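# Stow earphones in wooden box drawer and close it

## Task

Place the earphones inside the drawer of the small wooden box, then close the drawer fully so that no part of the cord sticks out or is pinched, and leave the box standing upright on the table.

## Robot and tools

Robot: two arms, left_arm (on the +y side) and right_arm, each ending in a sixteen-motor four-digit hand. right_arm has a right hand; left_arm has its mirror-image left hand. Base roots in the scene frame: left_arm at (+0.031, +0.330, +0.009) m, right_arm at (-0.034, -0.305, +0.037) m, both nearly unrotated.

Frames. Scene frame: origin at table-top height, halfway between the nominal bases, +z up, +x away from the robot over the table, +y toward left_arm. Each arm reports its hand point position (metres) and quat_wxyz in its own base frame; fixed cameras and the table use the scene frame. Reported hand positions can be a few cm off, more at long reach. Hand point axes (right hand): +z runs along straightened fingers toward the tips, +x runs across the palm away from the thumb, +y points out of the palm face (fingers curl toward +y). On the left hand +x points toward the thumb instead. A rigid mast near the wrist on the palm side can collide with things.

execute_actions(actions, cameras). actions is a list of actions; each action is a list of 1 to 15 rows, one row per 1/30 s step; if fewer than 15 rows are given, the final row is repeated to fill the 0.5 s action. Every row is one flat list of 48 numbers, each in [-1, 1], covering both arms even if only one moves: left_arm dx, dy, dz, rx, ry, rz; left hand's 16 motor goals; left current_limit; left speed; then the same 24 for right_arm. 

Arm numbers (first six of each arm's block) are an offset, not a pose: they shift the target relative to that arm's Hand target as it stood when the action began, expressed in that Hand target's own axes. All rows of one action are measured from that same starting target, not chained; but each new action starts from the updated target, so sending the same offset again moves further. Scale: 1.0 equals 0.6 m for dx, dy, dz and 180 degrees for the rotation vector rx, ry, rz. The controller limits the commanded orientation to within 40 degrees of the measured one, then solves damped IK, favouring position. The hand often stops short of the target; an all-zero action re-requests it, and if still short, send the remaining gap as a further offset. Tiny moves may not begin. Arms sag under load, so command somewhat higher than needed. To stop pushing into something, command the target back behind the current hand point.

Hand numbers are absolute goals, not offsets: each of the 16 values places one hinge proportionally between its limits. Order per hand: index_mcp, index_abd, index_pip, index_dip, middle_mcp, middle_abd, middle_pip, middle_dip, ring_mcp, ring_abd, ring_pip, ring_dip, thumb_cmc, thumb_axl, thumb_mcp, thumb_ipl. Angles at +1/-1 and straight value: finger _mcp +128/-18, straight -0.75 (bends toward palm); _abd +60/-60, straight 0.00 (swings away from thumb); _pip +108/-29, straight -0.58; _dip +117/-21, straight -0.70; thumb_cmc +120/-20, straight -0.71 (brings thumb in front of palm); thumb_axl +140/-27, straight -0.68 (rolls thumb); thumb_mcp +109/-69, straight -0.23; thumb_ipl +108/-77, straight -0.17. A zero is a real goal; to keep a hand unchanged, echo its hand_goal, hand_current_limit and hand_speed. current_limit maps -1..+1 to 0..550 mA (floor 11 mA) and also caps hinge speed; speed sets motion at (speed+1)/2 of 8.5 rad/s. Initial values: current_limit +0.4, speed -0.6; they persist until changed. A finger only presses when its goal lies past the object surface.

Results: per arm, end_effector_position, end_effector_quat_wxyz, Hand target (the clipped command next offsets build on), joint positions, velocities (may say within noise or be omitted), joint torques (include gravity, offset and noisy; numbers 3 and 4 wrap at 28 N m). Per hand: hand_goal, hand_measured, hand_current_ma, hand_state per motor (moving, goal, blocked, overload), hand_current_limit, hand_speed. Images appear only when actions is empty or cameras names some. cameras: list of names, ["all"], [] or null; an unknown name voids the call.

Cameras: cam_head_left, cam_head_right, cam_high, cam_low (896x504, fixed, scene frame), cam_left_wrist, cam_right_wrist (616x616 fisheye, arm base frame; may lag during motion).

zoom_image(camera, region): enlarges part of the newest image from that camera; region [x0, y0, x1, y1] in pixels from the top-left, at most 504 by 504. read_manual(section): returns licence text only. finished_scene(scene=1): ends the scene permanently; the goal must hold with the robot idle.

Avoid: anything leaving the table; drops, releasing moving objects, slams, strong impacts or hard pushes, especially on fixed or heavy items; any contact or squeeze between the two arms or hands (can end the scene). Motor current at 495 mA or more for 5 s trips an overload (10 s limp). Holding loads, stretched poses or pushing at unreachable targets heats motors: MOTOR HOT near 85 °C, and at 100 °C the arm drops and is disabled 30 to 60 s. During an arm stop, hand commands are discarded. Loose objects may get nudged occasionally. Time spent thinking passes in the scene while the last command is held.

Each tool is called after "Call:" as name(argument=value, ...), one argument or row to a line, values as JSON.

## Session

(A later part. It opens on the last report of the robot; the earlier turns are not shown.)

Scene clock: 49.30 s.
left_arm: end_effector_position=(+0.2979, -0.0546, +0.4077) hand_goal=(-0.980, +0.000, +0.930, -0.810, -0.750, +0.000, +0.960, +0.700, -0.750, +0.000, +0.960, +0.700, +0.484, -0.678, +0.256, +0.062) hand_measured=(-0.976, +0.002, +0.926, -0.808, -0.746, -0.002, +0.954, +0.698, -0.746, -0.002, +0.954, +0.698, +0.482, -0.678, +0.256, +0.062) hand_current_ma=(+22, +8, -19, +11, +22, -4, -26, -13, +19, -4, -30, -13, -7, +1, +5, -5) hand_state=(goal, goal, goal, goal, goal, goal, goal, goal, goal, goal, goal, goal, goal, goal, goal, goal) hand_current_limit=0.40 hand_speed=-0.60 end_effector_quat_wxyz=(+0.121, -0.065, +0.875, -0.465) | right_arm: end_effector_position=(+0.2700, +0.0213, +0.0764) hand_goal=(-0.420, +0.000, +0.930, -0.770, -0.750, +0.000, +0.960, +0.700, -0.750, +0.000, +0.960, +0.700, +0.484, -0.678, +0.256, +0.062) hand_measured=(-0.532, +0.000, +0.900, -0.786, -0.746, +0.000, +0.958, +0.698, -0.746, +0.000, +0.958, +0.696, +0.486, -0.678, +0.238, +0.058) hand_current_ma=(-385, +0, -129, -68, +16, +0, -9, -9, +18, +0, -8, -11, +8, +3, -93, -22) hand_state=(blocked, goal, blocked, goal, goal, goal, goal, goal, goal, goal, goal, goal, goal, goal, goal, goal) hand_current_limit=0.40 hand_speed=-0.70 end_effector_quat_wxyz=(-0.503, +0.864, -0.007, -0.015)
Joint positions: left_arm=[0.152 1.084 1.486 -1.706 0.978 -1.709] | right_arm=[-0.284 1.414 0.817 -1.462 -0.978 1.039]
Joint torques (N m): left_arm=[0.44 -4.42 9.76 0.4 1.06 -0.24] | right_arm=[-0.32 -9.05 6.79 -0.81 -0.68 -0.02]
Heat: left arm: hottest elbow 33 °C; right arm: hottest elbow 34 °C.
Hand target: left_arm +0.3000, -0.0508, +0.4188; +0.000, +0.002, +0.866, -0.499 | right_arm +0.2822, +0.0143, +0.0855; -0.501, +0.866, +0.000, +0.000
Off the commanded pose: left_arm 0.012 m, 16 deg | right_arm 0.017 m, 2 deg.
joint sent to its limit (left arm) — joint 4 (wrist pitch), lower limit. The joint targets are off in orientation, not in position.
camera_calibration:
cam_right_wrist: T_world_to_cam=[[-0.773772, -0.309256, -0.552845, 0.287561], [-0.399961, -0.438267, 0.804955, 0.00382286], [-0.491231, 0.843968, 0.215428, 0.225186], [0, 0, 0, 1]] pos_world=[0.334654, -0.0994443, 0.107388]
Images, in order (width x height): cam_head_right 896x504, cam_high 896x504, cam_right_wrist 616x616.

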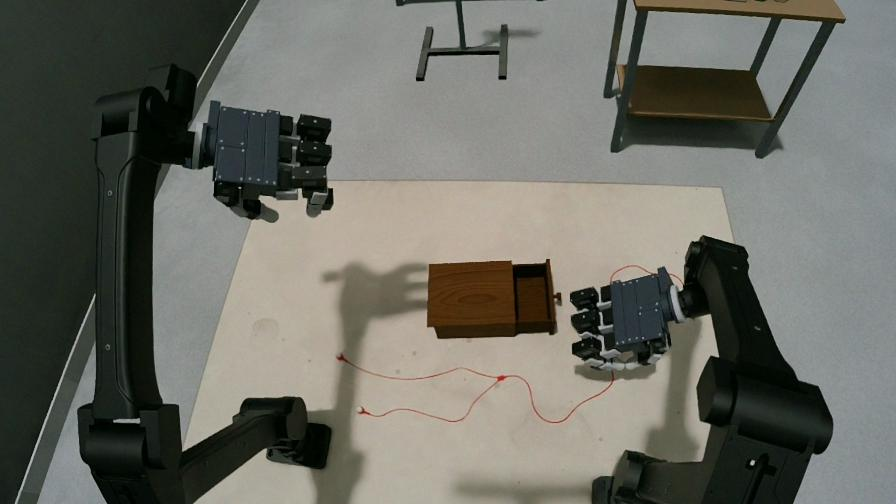

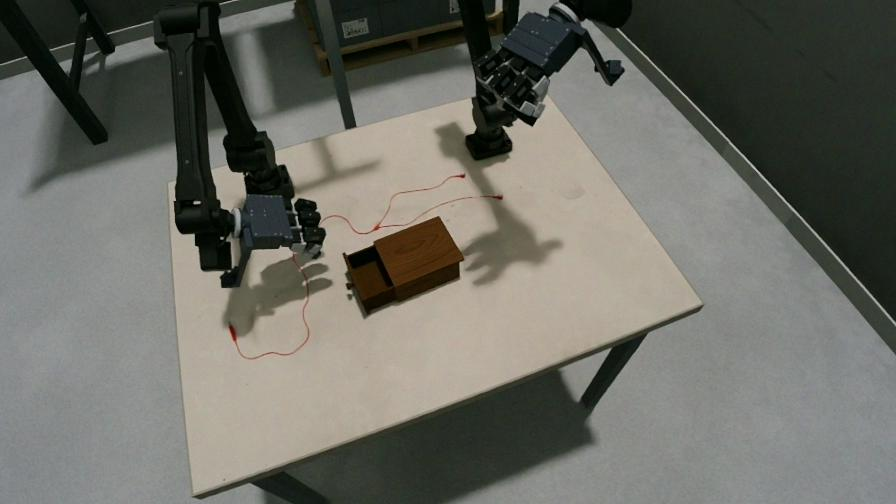

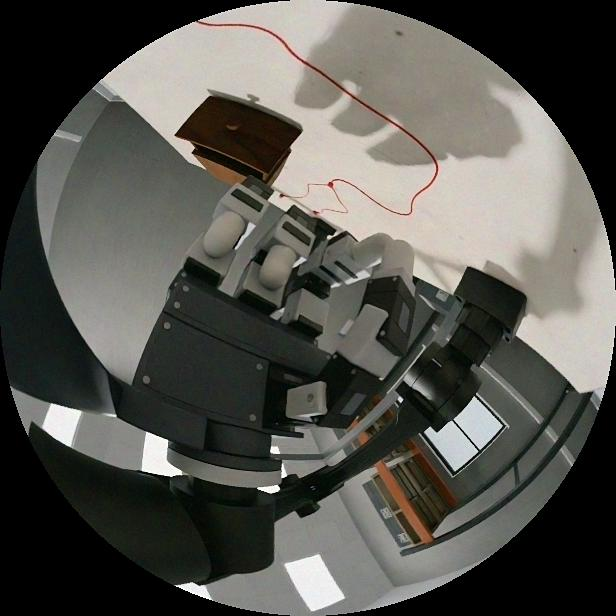

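Call:
execute_actions(
  actions=[
    [[0,0,0,0,0,0,-0.98,0,0.93,-0.81,-0.75,0,0.96,0.7,-0.75,0,0.96,0.7,0.484,-0.678,0.257,0.063,0.4,-0.6,0.1242,0.0922,-0.118,0,0,0,-0.95,0,0.93,-0.77,-0.75,0,0.96,0.7,-0.75,0,0.96,0.7,0.484,-0.678,0.257,0.063,0.4,-0.7]],
    [[0,0,0,0,0,0,-0.98,0,0.93,-0.81,-0.75,0,0.96,0.7,-0.75,0,0.96,0.7,0.484,-0.678,0.257,0.063,0.4,-0.6,0.1242,0.0922,-0.118,0,0,0,-0.95,0,0.93,-0.77,-0.75,0,0.96,0.7,-0.75,0,0.96,0.7,0.484,-0.678,0.257,0.063,0.4,-0.7]],
  ],
  cameras=["cam_right_wrist","cam_head_right","cam_high"],
)

Call:
zoom_image(
  camera="cam_right_wrist",
  region=[300, 100, 500, 300],
)

Scene clock: 54.20 s.
left_arm: end_effector_position=(+0.2979, -0.0546, +0.4077) hand_goal=(-0.980, +0.000, +0.930, -0.810, -0.750, +0.000, +0.960, +0.700, -0.750, +0.000, +0.960, +0.700, +0.484, -0.678, +0.256, +0.062) hand_measured=(-0.976, +0.002, +0.926, -0.808, -0.746, -0.002, +0.954, +0.698, -0.746, -0.002, +0.954, +0.698, +0.482, -0.678, +0.256, +0.062) hand_current_ma=(+22, +8, -19, +11, +22, -4, -26, -13, +19, -4, -30, -13, -7, +1, +5, -5) hand_state=(goal, goal, goal, goal, goal, goal, goal, goal, goal, goal, goal, goal, goal, goal, goal, goal) hand_current_limit=0.40 hand_speed=-0.60 end_effector_quat_wxyz=(+0.121, -0.065, +0.875, -0.465) | right_arm: end_effector_position=(+0.4197, -0.1596, +0.0539) hand_goal=(-0.950, +0.000, +0.930, -0.770, -0.750, +0.000, +0.960, +0.700, -0.750, +0.000, +0.960, +0.700, +0.484, -0.678, +0.256, +0.062) hand_measured=(-0.936, +0.000, +0.926, -0.772, -0.746, +0.000, +0.958, +0.698, -0.746, +0.000, +0.958, +0.696, +0.486, -0.678, +0.254, +0.060) hand_current_ma=(+62, +0, -13, -10, +16, +0, -9, -9, +19, +0, -8, -11, +3, +3, -12, -13) hand_state=(goal, goal, goal, goal, goal, goal, goal, goal, goal, goal, goal, goal, goal, goal, goal, goal) hand_current_limit=0.40 hand_speed=-0.70 end_effector_quat_wxyz=(-0.475, +0.879, -0.025, +0.019)
Joint positions: left_arm=[0.152 1.084 1.486 -1.706 0.978 -1.709] | right_arm=[-0.537 1.913 1.413 -1.674 -0.843 0.814]
Joint torques (N m): left_arm=[0.5 -4.37 9.78 0.38 1.07 -0.23] | right_arm=[0.56 -16.5 7.46 -1.06 -0.58 -0.04]
Heat: left arm: hottest elbow 33 °C; right arm: hottest elbow 34 °C.
Hand target: left_arm +0.3000, -0.0508, +0.4188; +0.000, +0.002, +0.866, -0.499 | right_arm +0.4311, -0.1634, +0.0603; -0.501, +0.866, +0.000, +0.000
Off the commanded pose: left_arm 0.012 m, 16 deg | right_arm 0.014 m, 5 deg.
joint sent to its limit (left arm) — joint 4 (wrist pitch), lower limit. The joint targets are off in orientation, not in position.
joint sent to its limit (right arm) — joint 4 (wrist pitch), lower limit. The joint targets are off in orientation, not in position.
camera_calibration:
cam_right_wrist: T_world_to_cam=[[-0.770887, -0.294882, -0.564604, 0.33674], [-0.458915, -0.357587, 0.813344, 0.0397053], [-0.441736, 0.886102, 0.140333, 0.446214], [0, 0, 0, 1]] pos_world=[0.474919, -0.281894, 0.0952123]
Images, in order (width x height): cam_head_right 896x504, cam_high 896x504, cam_right_wrist 616x616.

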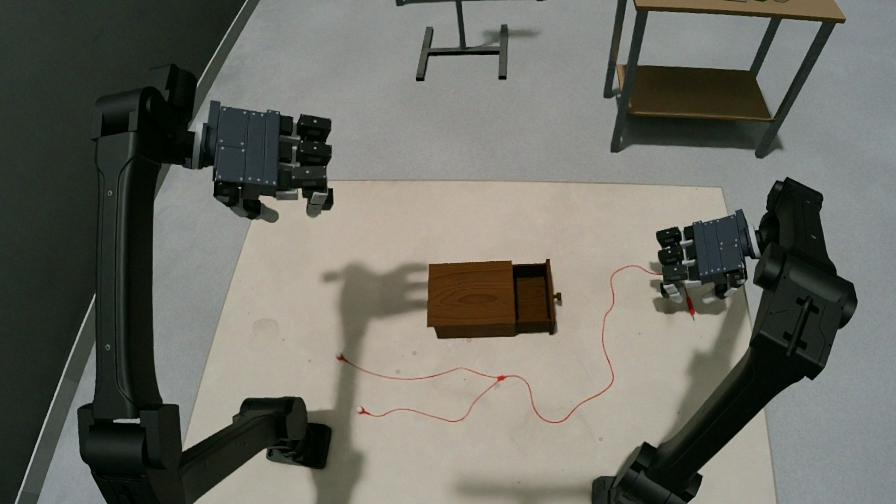

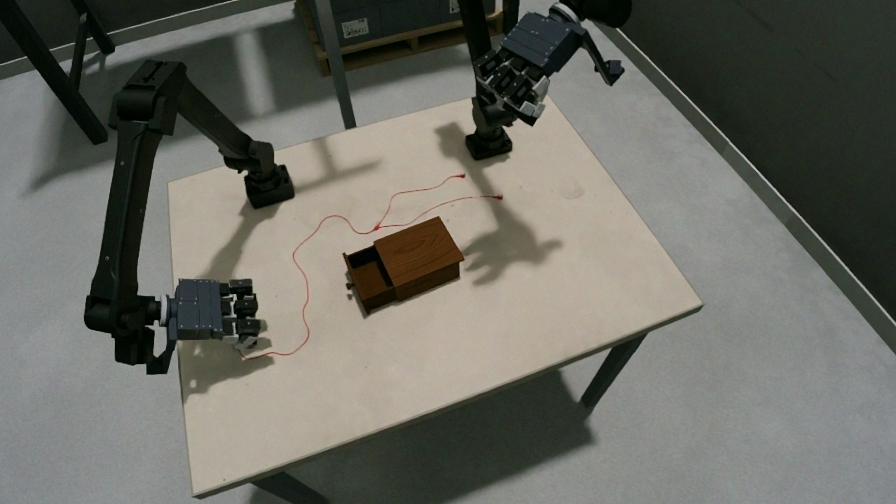

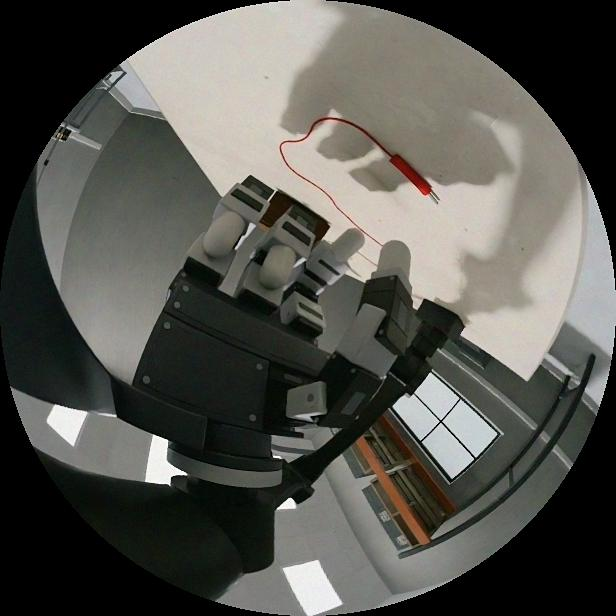

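Scaled by 2.520 from the camera's 616x616 image, which has a finer 880x880 frame.

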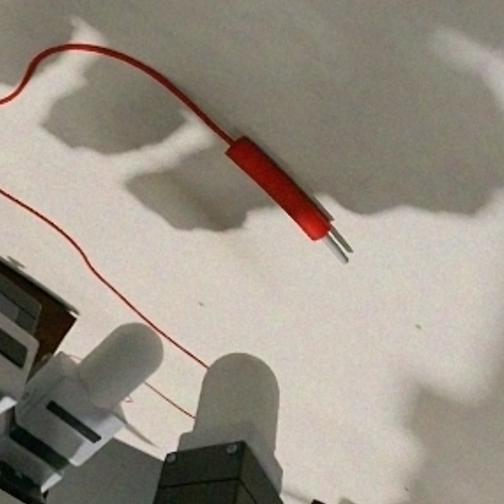

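Call:
execute_actions(
  actions=[
    [[0,0,0,0,0,0,-0.98,0,0.93,-0.81,-0.75,0,0.96,0.7,-0.75,0,0.96,0.7,0.484,-0.678,0.257,0.063,0.4,-0.6,0.01,0.0722,0.0417,0,0,0,-0.95,0,0.93,-0.77,-0.75,0,0.96,0.7,-0.75,0,0.96,0.7,0.484,-0.678,0.257,0.063,0.4,-0.7]],
  ],
  cameras=["cam_right_wrist"],
)

Call:
zoom_image(
  camera="cam_right_wrist",
  region=[300, 120, 460, 280],
)

Scene clock: 57.07 s.
left_arm: end_effector_position=(+0.2979, -0.0546, +0.4077) hand_goal=(-0.980, +0.000, +0.930, -0.810, -0.750, +0.000, +0.960, +0.700, -0.750, +0.000, +0.960, +0.700, +0.484, -0.678, +0.256, +0.062) hand_measured=(-0.976, +0.002, +0.926, -0.808, -0.746, -0.002, +0.954, +0.698, -0.746, -0.002, +0.954, +0.698, +0.482, -0.678, +0.256, +0.062) hand_current_ma=(+22, +8, -19, +11, +22, -4, -26, -13, +19, -4, -30, -13, -7, +1, +5, -5) hand_state=(goal, goal, goal, goal, goal, goal, goal, goal, goal, goal, goal, goal, goal, goal, goal, goal) hand_current_limit=0.40 hand_speed=-0.60 end_effector_quat_wxyz=(+0.121, -0.065, +0.875, -0.465) | right_arm: end_effector_position=(+0.4230, -0.1591, -0.0014) hand_goal=(-0.950, +0.000, +0.930, -0.770, -0.750, +0.000, +0.960, +0.700, -0.750, +0.000, +0.960, +0.700, +0.484, -0.678, +0.256, +0.062) hand_measured=(-0.936, +0.000, +0.926, -0.772, -0.746, +0.000, +0.958, +0.698, -0.746, +0.000, +0.958, +0.696, +0.486, -0.678, +0.254, +0.060) hand_current_ma=(+62, +0, -13, -10, +16, +0, -9, -9, +19, +0, -8, -11, +3, +3, -11, -8) hand_state=(goal, goal, goal, goal, goal, goal, goal, goal, goal, goal, goal, goal, goal, goal, goal, goal) hand_current_limit=0.40 hand_speed=-0.70 end_effector_quat_wxyz=(-0.500, +0.866, -0.020, -0.009)
Joint positions: left_arm=[0.152 1.084 1.486 -1.706 0.978 -1.709] | right_arm=[-0.537 2.058 1.444 -1.679 -0.843 0.745]
Joint torques (N m): left_arm=[0.5 -4.54 9.76 0.4 1.06 -0.23] | right_arm=[1.38 -19.49 6.63 -1.03 -0.59 -0.09]
Heat: left arm: hottest elbow 33 °C; right arm: hottest elbow 34 °C.
Hand target: left_arm +0.3000, -0.0508, +0.4188; +0.000, +0.002, +0.866, -0.499 | right_arm +0.4371, -0.1633, +0.0102; -0.501, +0.866, +0.000, +0.000
Off the commanded pose: left_arm 0.012 m, 16 deg | right_arm 0.019 m, 3 deg.
joint sent to its limit (left arm) — joint 4 (wrist pitch), lower limit. The joint targets are off in orientation, not in position.
joint sent to its limit (right arm) — joint 4 (wrist pitch), lower limit. The joint targets still meet the commanded pose.
camera_calibration:
cam_right_wrist: T_world_to_cam=[[-0.783884, -0.29037, -0.548828, 0.31432], [-0.410471, -0.420867, 0.80894, 0.0557848], [-0.465876, 0.859393, 0.210722, 0.461082], [0, 0, 0, 1]] pos_world=[0.484095, -0.281504, 0.0302205]
Images, in order (width x height): cam_right_wrist 616x616.

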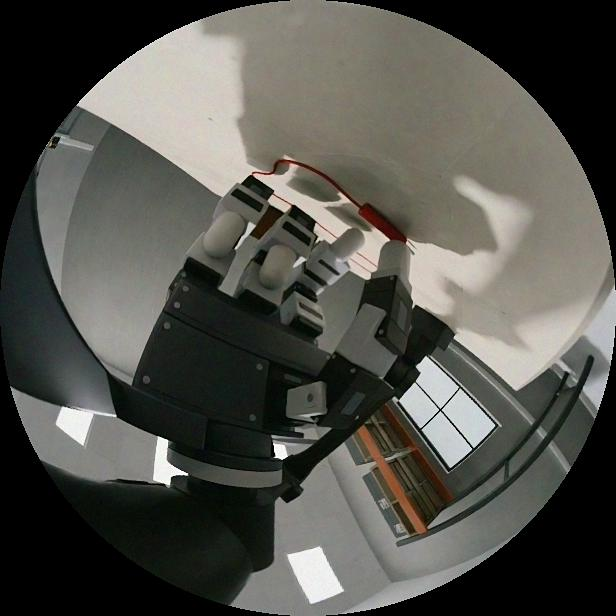

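Scaled by 3.150 from the camera's 616x616 image, which has a finer 880x880 frame.

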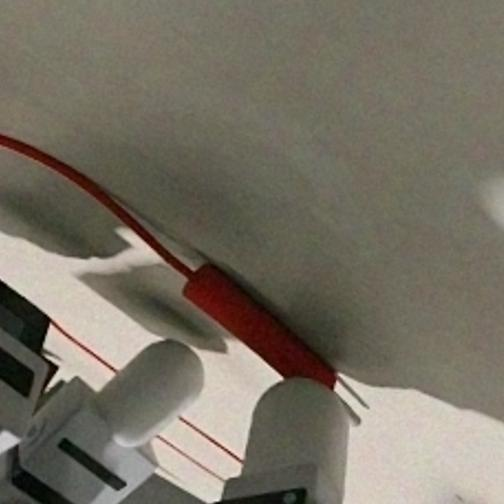

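Call:
execute_actions(
  actions=[
    [[0,0,0,0,0,0,-0.98,0,0.93,-0.81,-0.75,0,0.96,0.7,-0.75,0,0.96,0.7,0.484,-0.678,0.257,0.063,0.4,-0.6,-0.01,0.0052,0.0165,0,0,0,-0.95,0,0.93,-0.77,-0.75,0,0.96,0.7,-0.75,0,0.96,0.7,0.484,-0.678,0.257,0.063,0.4,-0.7]],
  ],
  cameras=["cam_right_wrist"],
)

Call:
zoom_image(
  camera="cam_right_wrist",
  region=[300, 120, 460, 280],
)

Scene clock: 59.20 s.
left_arm: end_effector_position=(+0.2979, -0.0546, +0.4077) hand_goal=(-0.980, +0.000, +0.930, -0.810, -0.750, +0.000, +0.960, +0.700, -0.750, +0.000, +0.960, +0.700, +0.484, -0.678, +0.256, +0.062) hand_measured=(-0.976, +0.002, +0.926, -0.808, -0.746, -0.002, +0.954, +0.698, -0.746, -0.002, +0.954, +0.698, +0.482, -0.678, +0.256, +0.062) hand_current_ma=(+22, +8, -19, +11, +22, -4, -26, -13, +19, -4, -30, -13, -7, +1, +5, -5) hand_state=(goal, goal, goal, goal, goal, goal, goal, goal, goal, goal, goal, goal, goal, goal, goal, goal) hand_current_limit=0.40 hand_speed=-0.60 end_effector_quat_wxyz=(+0.121, -0.065, +0.875, -0.465) | right_arm: end_effector_position=(+0.4246, -0.1594, -0.0018) hand_goal=(-0.950, +0.000, +0.930, -0.770, -0.750, +0.000, +0.960, +0.700, -0.750, +0.000, +0.960, +0.700, +0.484, -0.678, +0.256, +0.062) hand_measured=(-0.936, +0.000, +0.926, -0.772, -0.746, +0.000, +0.958, +0.698, -0.746, +0.000, +0.958, +0.696, +0.486, -0.678, +0.254, +0.060) hand_current_ma=(+62, +0, -13, -10, +16, +0, -9, -9, +19, +0, -8, -11, +3, +3, -11, -8) hand_state=(goal, goal, goal, goal, goal, goal, goal, goal, goal, goal, goal, goal, goal, goal, goal, goal) hand_current_limit=0.40 hand_speed=-0.70 end_effector_quat_wxyz=(-0.500, +0.866, -0.012, -0.004)
Joint positions: left_arm=[0.152 1.084 1.486 -1.706 0.978 -1.709] | right_arm=[-0.537 2.058 1.444 -1.679 -0.843 0.726]
Joint torques (N m): left_arm=[0.44 -4.48 9.76 0.38 1.05 -0.24] | right_arm=[1.26 -18.73 5.29 -1.03 -0.7 -0.06]
Heat: left arm: hottest elbow 33 °C; right arm: hottest elbow 34 °C.
Hand target: left_arm +0.3000, -0.0508, +0.4188; +0.000, +0.002, +0.866, -0.499 | right_arm +0.4311, -0.1563, +0.0026; -0.501, +0.866, +0.000, +0.000
Off the commanded pose: left_arm 0.012 m, 16 deg | right_arm 0.008 m, 1 deg.
joint sent to its limit (left arm) — joint 4 (wrist pitch), lower limit. The joint targets are off in orientation, not in position.
camera_calibration:
cam_right_wrist: T_world_to_cam=[[-0.772141, -0.297668, -0.56142, 0.309185], [-0.419578, -0.424698, 0.802238, 0.059938], [-0.477235, 0.855, 0.203032, 0.466172], [0, 0, 0, 1]] pos_world=[0.486357, -0.281087, 0.0308504]
Images, in order (width x height): cam_right_wrist 616x616.

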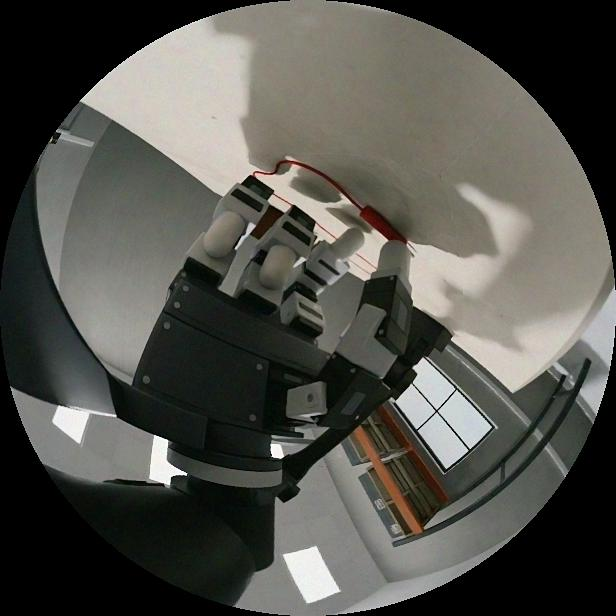

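Scaled by 3.150 from the camera's 616x616 image, which has a finer 880x880 frame.

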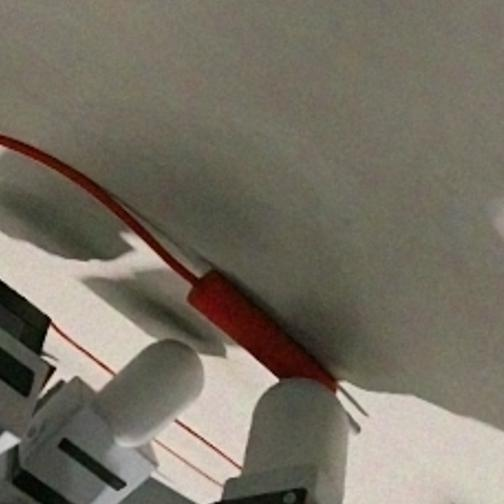

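Call:
execute_actions(
  actions=[
    [[0,0,0,0,0,0,-0.98,0,0.93,-0.81,-0.75,0,0.96,0.7,-0.75,0,0.96,0.7,0.484,-0.678,0.257,0.063,0.4,-0.6,-0.0133,0.0078,0.0198,0,0,0,-0.95,0,0.93,-0.77,-0.75,0,0.96,0.7,-0.75,0,0.96,0.7,0.484,-0.678,0.257,0.063,0.4,-0.7]],
  ],
  cameras=["cam_right_wrist"],
)

Call:
zoom_image(
  camera="cam_right_wrist",
  region=[300, 120, 460, 280],
)

Scene clock: 60.60 s.
left_arm: end_effector_position=(+0.2979, -0.0546, +0.4077) hand_goal=(-0.980, +0.000, +0.930, -0.810, -0.750, +0.000, +0.960, +0.700, -0.750, +0.000, +0.960, +0.700, +0.484, -0.678, +0.256, +0.062) hand_measured=(-0.976, +0.002, +0.926, -0.808, -0.746, -0.002, +0.954, +0.698, -0.746, -0.002, +0.954, +0.698, +0.482, -0.678, +0.256, +0.062) hand_current_ma=(+22, +8, -19, +11, +22, -4, -26, -13, +19, -4, -30, -13, -7, +1, +5, -5) hand_state=(goal, goal, goal, goal, goal, goal, goal, goal, goal, goal, goal, goal, goal, goal, goal, goal) hand_current_limit=0.40 hand_speed=-0.60 end_effector_quat_wxyz=(+0.121, -0.065, +0.875, -0.465) | right_arm: end_effector_position=(+0.4183, -0.1530, -0.0087) hand_goal=(-0.950, +0.000, +0.930, -0.770, -0.750, +0.000, +0.960, +0.700, -0.750, +0.000, +0.960, +0.700, +0.484, -0.678, +0.256, +0.062) hand_measured=(-0.936, +0.000, +0.944, -0.764, -0.746, +0.000, +0.958, +0.698, -0.746, +0.000, +0.958, +0.696, +0.486, -0.678, +0.254, +0.060) hand_current_ma=(+58, +0, +56, +26, +17, +0, -9, -9, +19, +0, -8, -11, +3, +3, -11, -8) hand_state=(goal, goal, goal, goal, goal, goal, goal, goal, goal, goal, goal, goal, goal, goal, goal, goal) hand_current_limit=0.40 hand_speed=-0.70 end_effector_quat_wxyz=(-0.506, +0.863, -0.016, -0.006)
Joint positions: left_arm=[0.152 1.084 1.486 -1.706 0.978 -1.709] | right_arm=[-0.536 2.058 1.415 -1.662 -0.853 0.726]
Joint torques (N m): left_arm=[0.44 -4.48 9.76 0.43 1.05 -0.23] | right_arm=[1.26 -19.72 3.97 -0.06 -0.42 -0.02]
Heat: left arm: hottest elbow 33 °C; right arm: hottest elbow 34 °C.
Hand target: left_arm +0.3000, -0.0508, +0.4188; +0.000, +0.002, +0.866, -0.499 | right_arm +0.4232, -0.1485, -0.0073; -0.501, +0.866, +0.000, +0.000
Off the commanded pose: left_arm 0.012 m, 16 deg | right_arm 0.007 m, 2 deg.
joint sent to its limit (left arm) — joint 4 (wrist pitch), lower limit. The joint targets are off in orientation, not in position.
camera_calibration:
cam_right_wrist: T_world_to_cam=[[-0.776963, -0.287245, -0.560195, 0.305992], [-0.416615, -0.432515, 0.799602, 0.0631029], [-0.471974, 0.854647, 0.216377, 0.457001], [0, 0, 0, 1]] pos_world=[0.479727, -0.275387, 0.0220734]
Images, in order (width x height): cam_right_wrist 616x616.

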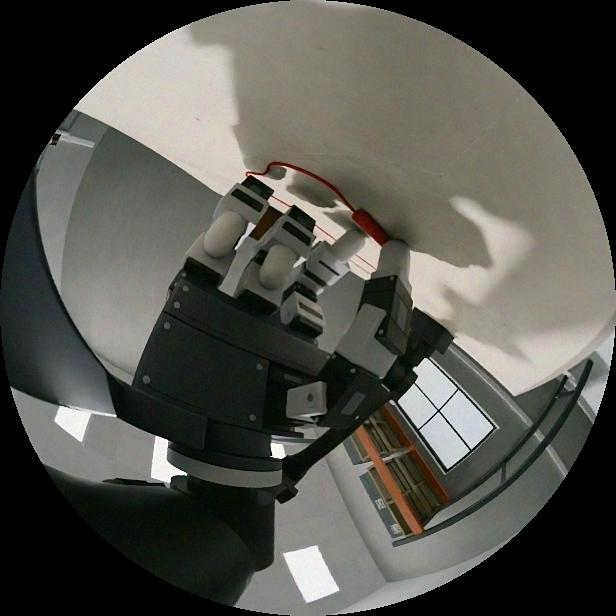

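Scaled by 3.150 from the camera's 616x616 image, which has a finer 880x880 frame.

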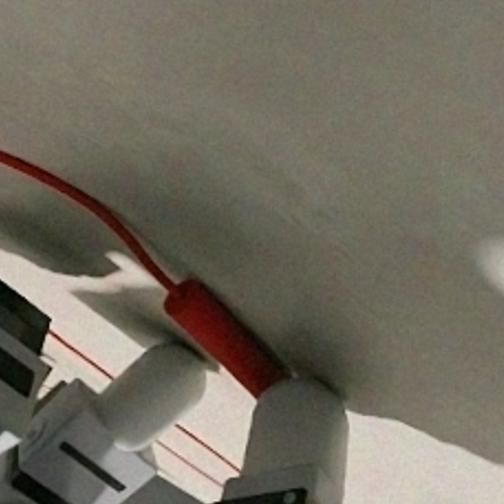

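Call:
execute_actions(
  actions=[
    [[0,0,0,0,0,0,-0.98,0,0.93,-0.81,-0.75,0,0.96,0.7,-0.75,0,0.96,0.7,0.484,-0.678,0.257,0.063,0.4,-0.6,0,0,0,0,0,0,-0.65,0,0.93,-0.74,-0.75,0,0.96,0.7,-0.75,0,0.96,0.7,0.484,-0.678,0.257,0.063,0.4,-0.8]],
  ],
  cameras=["cam_right_wrist"],
)

Call:
zoom_image(
  camera="cam_right_wrist",
  region=[300, 120, 460, 280],
)

Scene clock: 62.13 s.
left_arm: end_effector_position=(+0.2979, -0.0546, +0.4077) hand_goal=(-0.980, +0.000, +0.930, -0.810, -0.750, +0.000, +0.960, +0.700, -0.750, +0.000, +0.960, +0.700, +0.484, -0.678, +0.256, +0.062) hand_measured=(-0.976, +0.002, +0.926, -0.808, -0.746, -0.002, +0.954, +0.698, -0.746, -0.002, +0.954, +0.698, +0.482, -0.678, +0.256, +0.062) hand_current_ma=(+22, +8, -19, +11, +22, -4, -26, -13, +19, -4, -30, -13, -7, +1, +5, -5) hand_state=(goal, goal, goal, goal, goal, goal, goal, goal, goal, goal, goal, goal, goal, goal, goal, goal) hand_current_limit=0.40 hand_speed=-0.60 end_effector_quat_wxyz=(+0.121, -0.065, +0.875, -0.465) | right_arm: end_effector_position=(+0.4190, -0.1458, -0.0092) hand_goal=(-0.650, +0.000, +0.930, -0.740, -0.750, +0.000, +0.960, +0.700, -0.750, +0.000, +0.960, +0.700, +0.484, -0.678, +0.256, +0.062) hand_measured=(-0.864, +0.000, +0.938, -0.740, -0.746, +0.000, +0.958, +0.698, -0.746, +0.000, +0.958, +0.696, +0.486, -0.678, +0.254, +0.060) hand_current_ma=(-385, +0, +27, -3, +17, +0, -9, -9, +19, +0, -8, -11, +3, +3, -11, -8) hand_state=(blocked, goal, goal, goal, goal, goal, goal, goal, goal, goal, goal, goal, goal, goal, goal, goal) hand_current_limit=0.40 hand_speed=-0.80 end_effector_quat_wxyz=(-0.509, +0.860, -0.014, -0.008)
Joint positions: left_arm=[0.152 1.084 1.486 -1.706 0.978 -1.709] | right_arm=[-0.524 2.058 1.409 -1.662 -0.862 0.726]
Joint torques (N m): left_arm=[0.44 -4.48 9.78 0.39 1.06 -0.23] | right_arm=[1.32 -18.96 4.21 -0.03 -0.14 0.01]
Heat: left arm: hottest elbow 33 °C; right arm: hottest elbow 34 °C.
Hand target: left_arm +0.3000, -0.0508, +0.4188; +0.000, +0.002, +0.866, -0.499 | right_arm +0.4232, -0.1484, -0.0073; -0.501, +0.866, +0.000, +0.000
Off the commanded pose: left_arm 0.012 m, 16 deg | right_arm 0.005 m, 2 deg.
joint sent to its limit (left arm) — joint 4 (wrist pitch), lower limit. The joint targets are off in orientation, not in position.
camera_calibration:
cam_right_wrist: T_world_to_cam=[[-0.776777, -0.286145, -0.561016, 0.308391], [-0.412711, -0.441583, 0.796664, 0.0638462], [-0.475697, 0.850368, 0.224916, 0.452286], [0, 0, 0, 1]] pos_world=[0.481052, -0.268171, 0.0204221]
Images, in order (width x height): cam_right_wrist 616x616.

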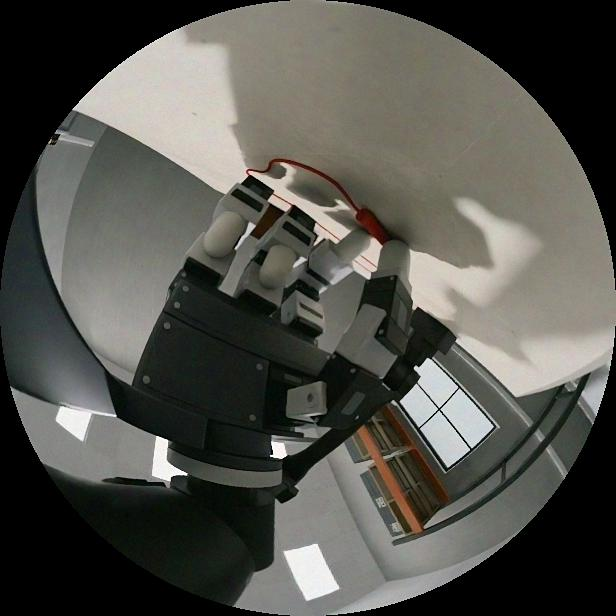

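Scaled by 3.150 from the camera's 616x616 image, which has a finer 880x880 frame.

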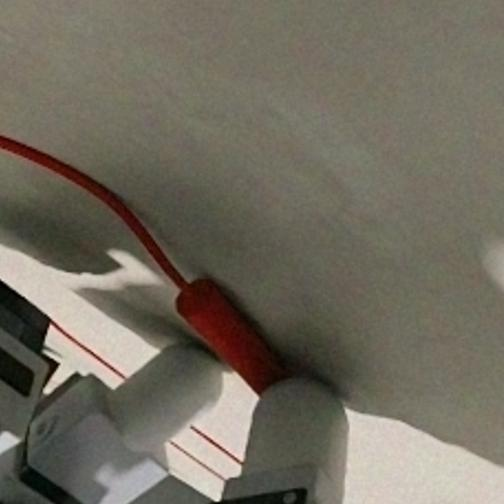

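Call:
execute_actions(
  actions=[
    [[0,0,0,0,0,0,-0.98,0,0.93,-0.81,-0.75,0,0.96,0.7,-0.75,0,0.96,0.7,0.484,-0.678,0.257,0.063,0.4,-0.6,0,-0.0115,-0.0067,0,0,0,-0.93,0,0.95,-0.7,-0.75,0,0.96,0.7,-0.75,0,0.96,0.7,0.484,-0.678,0.257,0.063,0.4,-0.7]],
    [[0,0,0,0,0,0,-0.98,0,0.93,-0.81,-0.75,0,0.96,0.7,-0.75,0,0.96,0.7,0.484,-0.678,0.257,0.063,0.4,-0.6,0,0,0,0,0,0,-0.65,0,0.95,-0.7,-0.75,0,0.96,0.7,-0.75,0,0.96,0.7,0.484,-0.678,0.257,0.063,0.4,-0.8]],
  ],
  cameras=["cam_right_wrist"],
)

Call:
zoom_image(
  camera="cam_right_wrist",
  region=[300, 120, 460, 280],
)

Scene clock: 64.10 s.
left_arm: end_effector_position=(+0.2979, -0.0546, +0.4077) hand_goal=(-0.980, +0.000, +0.930, -0.810, -0.750, +0.000, +0.960, +0.700, -0.750, +0.000, +0.960, +0.700, +0.484, -0.678, +0.256, +0.062) hand_measured=(-0.976, +0.002, +0.926, -0.808, -0.746, -0.002, +0.954, +0.698, -0.746, -0.002, +0.954, +0.698, +0.482, -0.678, +0.256, +0.062) hand_current_ma=(+22, +8, -19, +11, +22, -4, -26, -13, +19, -4, -30, -13, -7, +1, +5, -5) hand_state=(goal, goal, goal, goal, goal, goal, goal, goal, goal, goal, goal, goal, goal, goal, goal, goal) hand_current_limit=0.40 hand_speed=-0.60 end_effector_quat_wxyz=(+0.121, -0.065, +0.875, -0.465) | right_arm: end_effector_position=(+0.4176, -0.1465, -0.0094) hand_goal=(-0.650, +0.000, +0.950, -0.700, -0.750, +0.000, +0.960, +0.700, -0.750, +0.000, +0.960, +0.700, +0.484, -0.678, +0.256, +0.062) hand_measured=(-0.676, +0.000, +0.942, -0.704, -0.746, +0.000, +0.958, +0.698, -0.746, +0.000, +0.958, +0.696, +0.488, -0.674, +0.254, +0.062) hand_current_ma=(-113, +0, -34, -15, +17, +0, -9, -9, +19, +0, -8, -11, +17, +16, -8, +4) hand_state=(blocked, goal, goal, goal, goal, goal, goal, goal, goal, goal, goal, goal, goal, goal, goal, goal) hand_current_limit=0.40 hand_speed=-0.80 end_effector_quat_wxyz=(-0.508, +0.861, -0.013, -0.011)
Joint positions: left_arm=[0.152 1.084 1.486 -1.706 0.978 -1.709] | right_arm=[-0.524 2.057 1.409 -1.663 -0.854 0.726]
Joint torques (N m): left_arm=[0.44 -4.48 9.73 0.39 1.06 -0.23] | right_arm=[0.79 -19.84 4.74 -0.68 -0.38 0]
Heat: left arm: hottest elbow 33 °C; right arm: hottest elbow 34 °C.
Hand target: left_arm +0.3000, -0.0508, +0.4188; +0.000, +0.002, +0.866, -0.499 | right_arm +0.4232, -0.1486, +0.0006; -0.500, +0.866, +0.000, +0.000
Off the commanded pose: left_arm 0.012 m, 16 deg | right_arm 0.012 m, 2 deg.
joint sent to its limit (left arm) — joint 4 (wrist pitch), lower limit. The joint targets are off in orientation, not in position.
camera_calibration:
cam_right_wrist: T_world_to_cam=[[-0.777605, -0.29247, -0.556589, 0.306456], [-0.407109, -0.440409, 0.800189, 0.060898], [-0.479158, 0.848823, 0.223398, 0.453468], [0, 0, 0, 1]] pos_world=[0.480377, -0.268465, 0.0205365]
Images, in order (width x height): cam_right_wrist 616x616.

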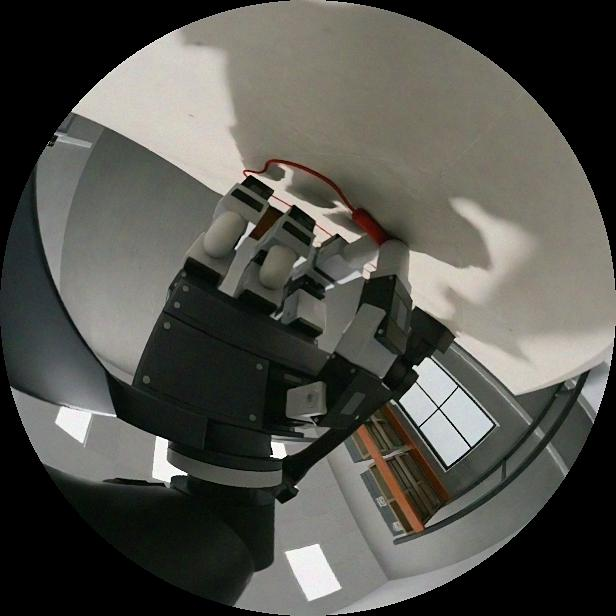

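Scaled by 3.150 from the camera's 616x616 image, which has a finer 880x880 frame.

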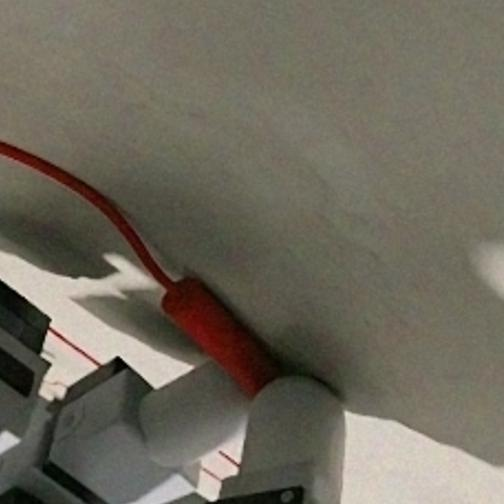

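Call:
execute_actions(
  actions=[
    [[0,0,0,0,0,0,-0.98,0,0.93,-0.81,-0.75,0,0.96,0.7,-0.75,0,0.96,0.7,0.484,-0.678,0.257,0.063,0.4,-0.6,0,0,0,0,0,0,-0.4,0,0.95,-0.72,-0.75,0,0.96,0.7,-0.75,0,0.96,0.7,0.484,-0.678,0.3,0.1,0.4,-0.8]],
    [[0,0,0,0,0,0,-0.98,0,0.93,-0.81,-0.75,0,0.96,0.7,-0.75,0,0.96,0.7,0.484,-0.678,0.257,0.063,0.4,-0.6,0,-0.0433,-0.025,0,0,0,-0.4,0,0.95,-0.72,-0.75,0,0.96,0.7,-0.75,0,0.96,0.7,0.484,-0.678,0.3,0.1,0.4,-0.8]],
  ],
  cameras=["cam_right_wrist"],
)

Call:
zoom_image(
  camera="cam_right_wrist",
  region=[300, 120, 460, 280],
)

Scene clock: 65.83 s.
left_arm: end_effector_position=(+0.2979, -0.0546, +0.4077) hand_goal=(-0.980, +0.000, +0.930, -0.810, -0.750, +0.000, +0.960, +0.700, -0.750, +0.000, +0.960, +0.700, +0.484, -0.678, +0.256, +0.062) hand_measured=(-0.976, +0.002, +0.926, -0.808, -0.746, -0.002, +0.954, +0.698, -0.746, -0.002, +0.954, +0.698, +0.482, -0.678, +0.256, +0.062) hand_current_ma=(+22, +8, -19, +11, +22, -4, -26, -13, +19, -4, -30, -13, -7, +1, +5, -5) hand_state=(goal, goal, goal, goal, goal, goal, goal, goal, goal, goal, goal, goal, goal, goal, goal, goal) hand_current_limit=0.40 hand_speed=-0.60 end_effector_quat_wxyz=(+0.121, -0.065, +0.875, -0.465) | right_arm: end_effector_position=(+0.4222, -0.1495, +0.0177) hand_goal=(-0.400, +0.000, +0.950, -0.720, -0.750, +0.000, +0.960, +0.700, -0.750, +0.000, +0.960, +0.700, +0.484, -0.678, +0.300, +0.100) hand_measured=(-0.648, +0.000, +0.926, -0.734, -0.746, +0.000, +0.958, +0.698, -0.746, +0.000, +0.958, +0.696, +0.492, -0.670, +0.254, +0.074) hand_current_ma=(-385, +0, -100, -52, +17, +0, -9, -9, +19, +0, -8, -11, +33, +35, -256, -143) hand_state=(blocked, goal, blocked, goal, goal, goal, goal, goal, goal, goal, goal, goal, goal, goal, blocked, blocked) hand_current_limit=0.40 hand_speed=-0.80 end_effector_quat_wxyz=(-0.496, +0.868, -0.002, +0.008)
Joint positions: left_arm=[0.152 1.084 1.486 -1.706 0.978 -1.709] | right_arm=[-0.524 1.995 1.409 -1.674 -0.853 0.727]
Joint torques (N m): left_arm=[0.32 -4.48 9.76 0.39 1.07 -0.25] | right_arm=[1.03 -19.37 4.86 -1.24 -0.51 0.2]
Heat: left arm: hottest elbow 33 °C; right arm: hottest elbow 34 °C.
Hand target: left_arm +0.3000, -0.0508, +0.4188; +0.000, +0.002, +0.866, -0.499 | right_arm +0.4232, -0.1486, +0.0307; -0.501, +0.866, +0.000, +0.000
Off the commanded pose: left_arm 0.012 m, 16 deg | right_arm 0.013 m, 1 deg.
joint sent to its limit (left arm) — joint 4 (wrist pitch), lower limit. The joint targets are off in orientation, not in position.
joint sent to its limit (right arm) — joint 4 (wrist pitch), lower limit. The joint targets still meet the commanded pose.
camera_calibration:
cam_right_wrist: T_world_to_cam=[[-0.752499, -0.308309, -0.581972, 0.311771], [-0.44159, -0.419393, 0.793163, 0.0576795], [-0.488614, 0.853847, 0.179446, 0.457685], [0, 0, 0, 1]] pos_world=[0.483709, -0.270481, 0.0535631]
Images, in order (width x height): cam_right_wrist 616x616.

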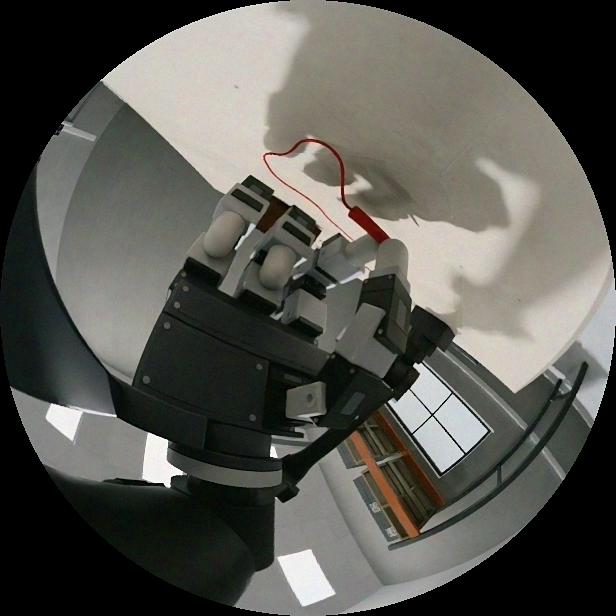

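Scaled by 3.150 from the camera's 616x616 image, which has a finer 880x880 frame.

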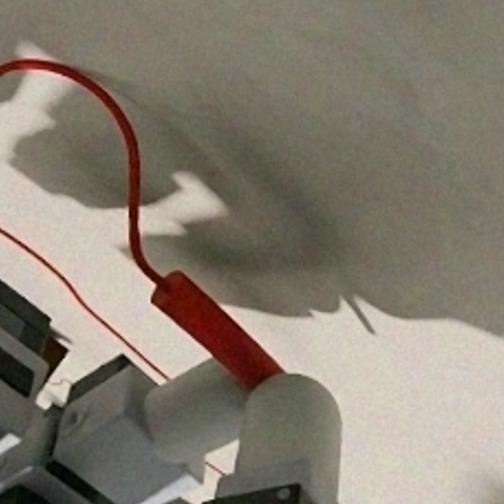

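Call:
execute_actions(
  actions=[
    [[0,0,0,0,0,0,-0.98,0,0.93,-0.81,-0.75,0,0.96,0.7,-0.75,0,0.96,0.7,0.484,-0.678,0.257,0.063,0.4,-0.6,0,-0.115,-0.067,0,0,0,-0.4,0,0.95,-0.72,-0.75,0,0.96,0.7,-0.75,0,0.96,0.7,0.484,-0.678,0.3,0.1,0.4,-0.8]],
  ],
  cameras=["cam_right_wrist","cam_head_left","cam_head_right","cam_high"],
)

Call:
zoom_image(
  camera="cam_head_left",
  region=[320, 340, 420, 440],
)

Call:
zoom_image(
  camera="cam_high",
  region=[420, 150, 540, 230],
)

Scene clock: 67.50 s.
left_arm: end_effector_position=(+0.2979, -0.0546, +0.4077) hand_goal=(-0.980, +0.000, +0.930, -0.810, -0.750, +0.000, +0.960, +0.700, -0.750, +0.000, +0.960, +0.700, +0.484, -0.678, +0.256, +0.062) hand_measured=(-0.976, +0.002, +0.926, -0.808, -0.746, -0.002, +0.954, +0.698, -0.746, -0.002, +0.954, +0.698, +0.482, -0.678, +0.256, +0.062) hand_current_ma=(+22, +8, -19, +11, +22, -4, -26, -13, +19, -4, -30, -13, -7, +1, +5, -5) hand_state=(goal, goal, goal, goal, goal, goal, goal, goal, goal, goal, goal, goal, goal, goal, goal, goal) hand_current_limit=0.40 hand_speed=-0.60 end_effector_quat_wxyz=(+0.121, -0.065, +0.875, -0.465) | right_arm: end_effector_position=(+0.4188, -0.1521, +0.1052) hand_goal=(-0.400, +0.000, +0.950, -0.720, -0.750, +0.000, +0.960, +0.700, -0.750, +0.000, +0.960, +0.700, +0.484, -0.678, +0.300, +0.100) hand_measured=(-0.648, +0.000, +0.924, -0.734, -0.746, +0.000, +0.958, +0.698, -0.746, +0.000, +0.958, +0.696, +0.492, -0.670, +0.254, +0.074) hand_current_ma=(-385, +0, -104, -54, +17, +0, -9, -9, +19, +0, -8, -11, +34, +35, -256, -143) hand_state=(blocked, goal, blocked, goal, goal, goal, goal, goal, goal, goal, goal, goal, goal, goal, blocked, blocked) hand_current_limit=0.40 hand_speed=-0.80 end_effector_quat_wxyz=(-0.456, +0.888, -0.022, +0.048)
Joint positions: left_arm=[0.152 1.084 1.486 -1.706 0.978 -1.709] | right_arm=[-0.524 1.788 1.401 -1.678 -0.853 0.868]
Joint torques (N m): left_arm=[0.38 -4.48 9.76 0.39 1.06 -0.24] | right_arm=[1.55 -16.26 6.71 -0.49 -0.67 0.22]
Heat: left arm: hottest elbow 33 °C; right arm: hottest elbow 34 °C.
Hand target: left_arm +0.3000, -0.0508, +0.4188; +0.000, +0.002, +0.866, -0.499 | right_arm +0.4232, -0.1490, +0.1106; -0.501, +0.866, +0.000, +0.000
Off the commanded pose: left_arm 0.012 m, 16 deg | right_arm 0.008 m, 8 deg.
joint sent to its limit (left arm) — joint 4 (wrist pitch), lower limit. The joint targets are off in orientation, not in position.
joint sent to its limit (right arm) — joint 4 (wrist pitch), lower limit. The joint targets are off in orientation, not in position.
camera_calibration:
cam_right_wrist: T_world_to_cam=[[-0.746896, -0.302527, -0.592136, 0.358867], [-0.509554, -0.311718, 0.801989, 0.0296479], [-0.427202, 0.900727, 0.0786671, 0.434586], [0, 0, 0, 1]] pos_world=[0.4688, -0.273635, 0.154533]
Images, in order (width x height): cam_head_left 896x504, cam_head_right 896x504, cam_high 896x504, cam_right_wrist 616x616.

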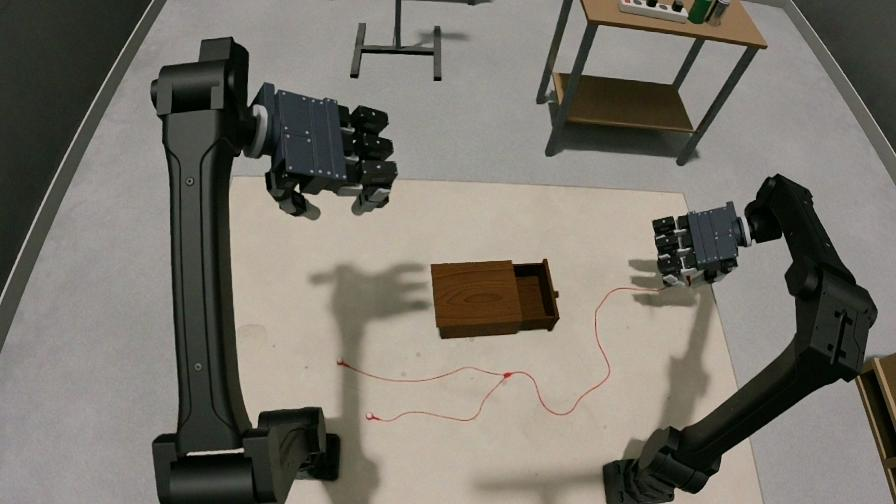

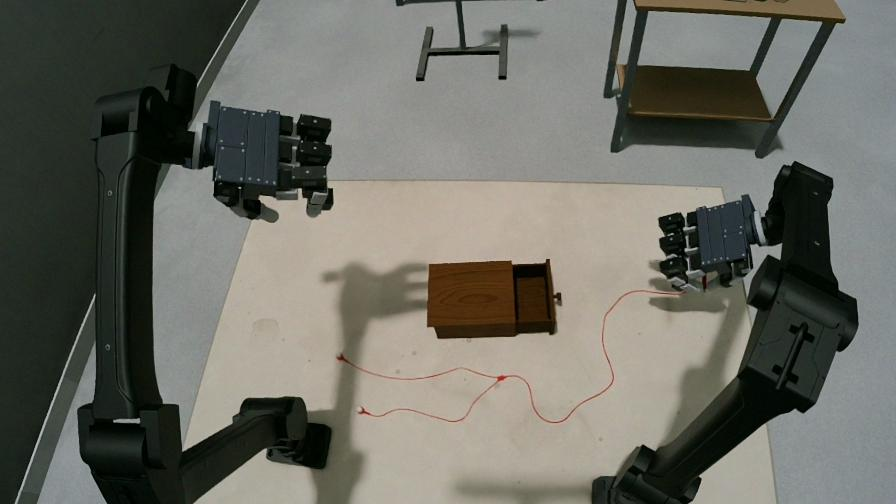

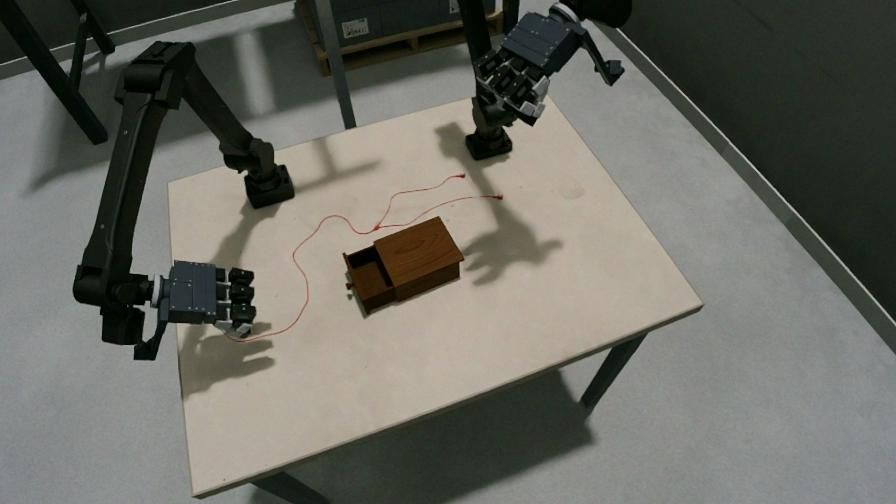

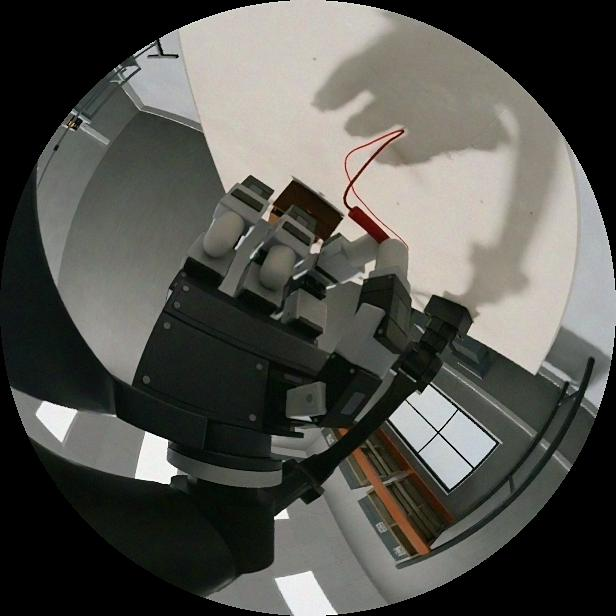

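Scaled by 5.040 from the camera's 896x504 image, which has a finer 1280x720 frame.

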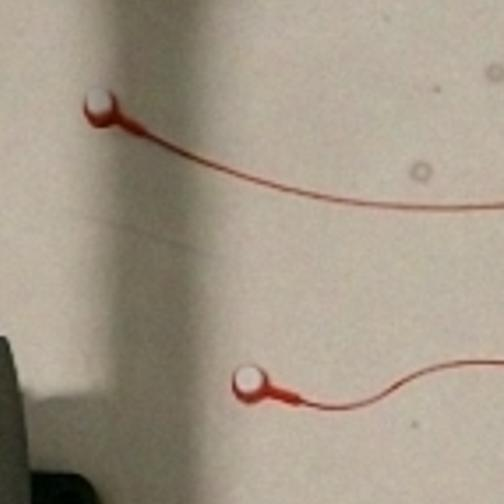

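Scaled by 4.200 from the camera's 896x504 image, which has a finer 1280x720 frame.

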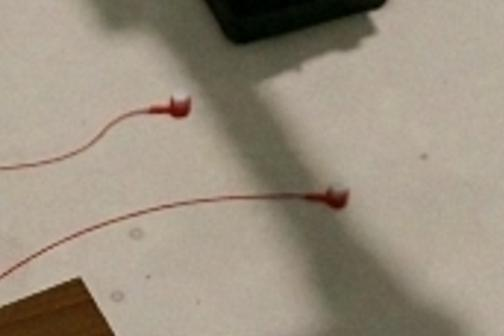

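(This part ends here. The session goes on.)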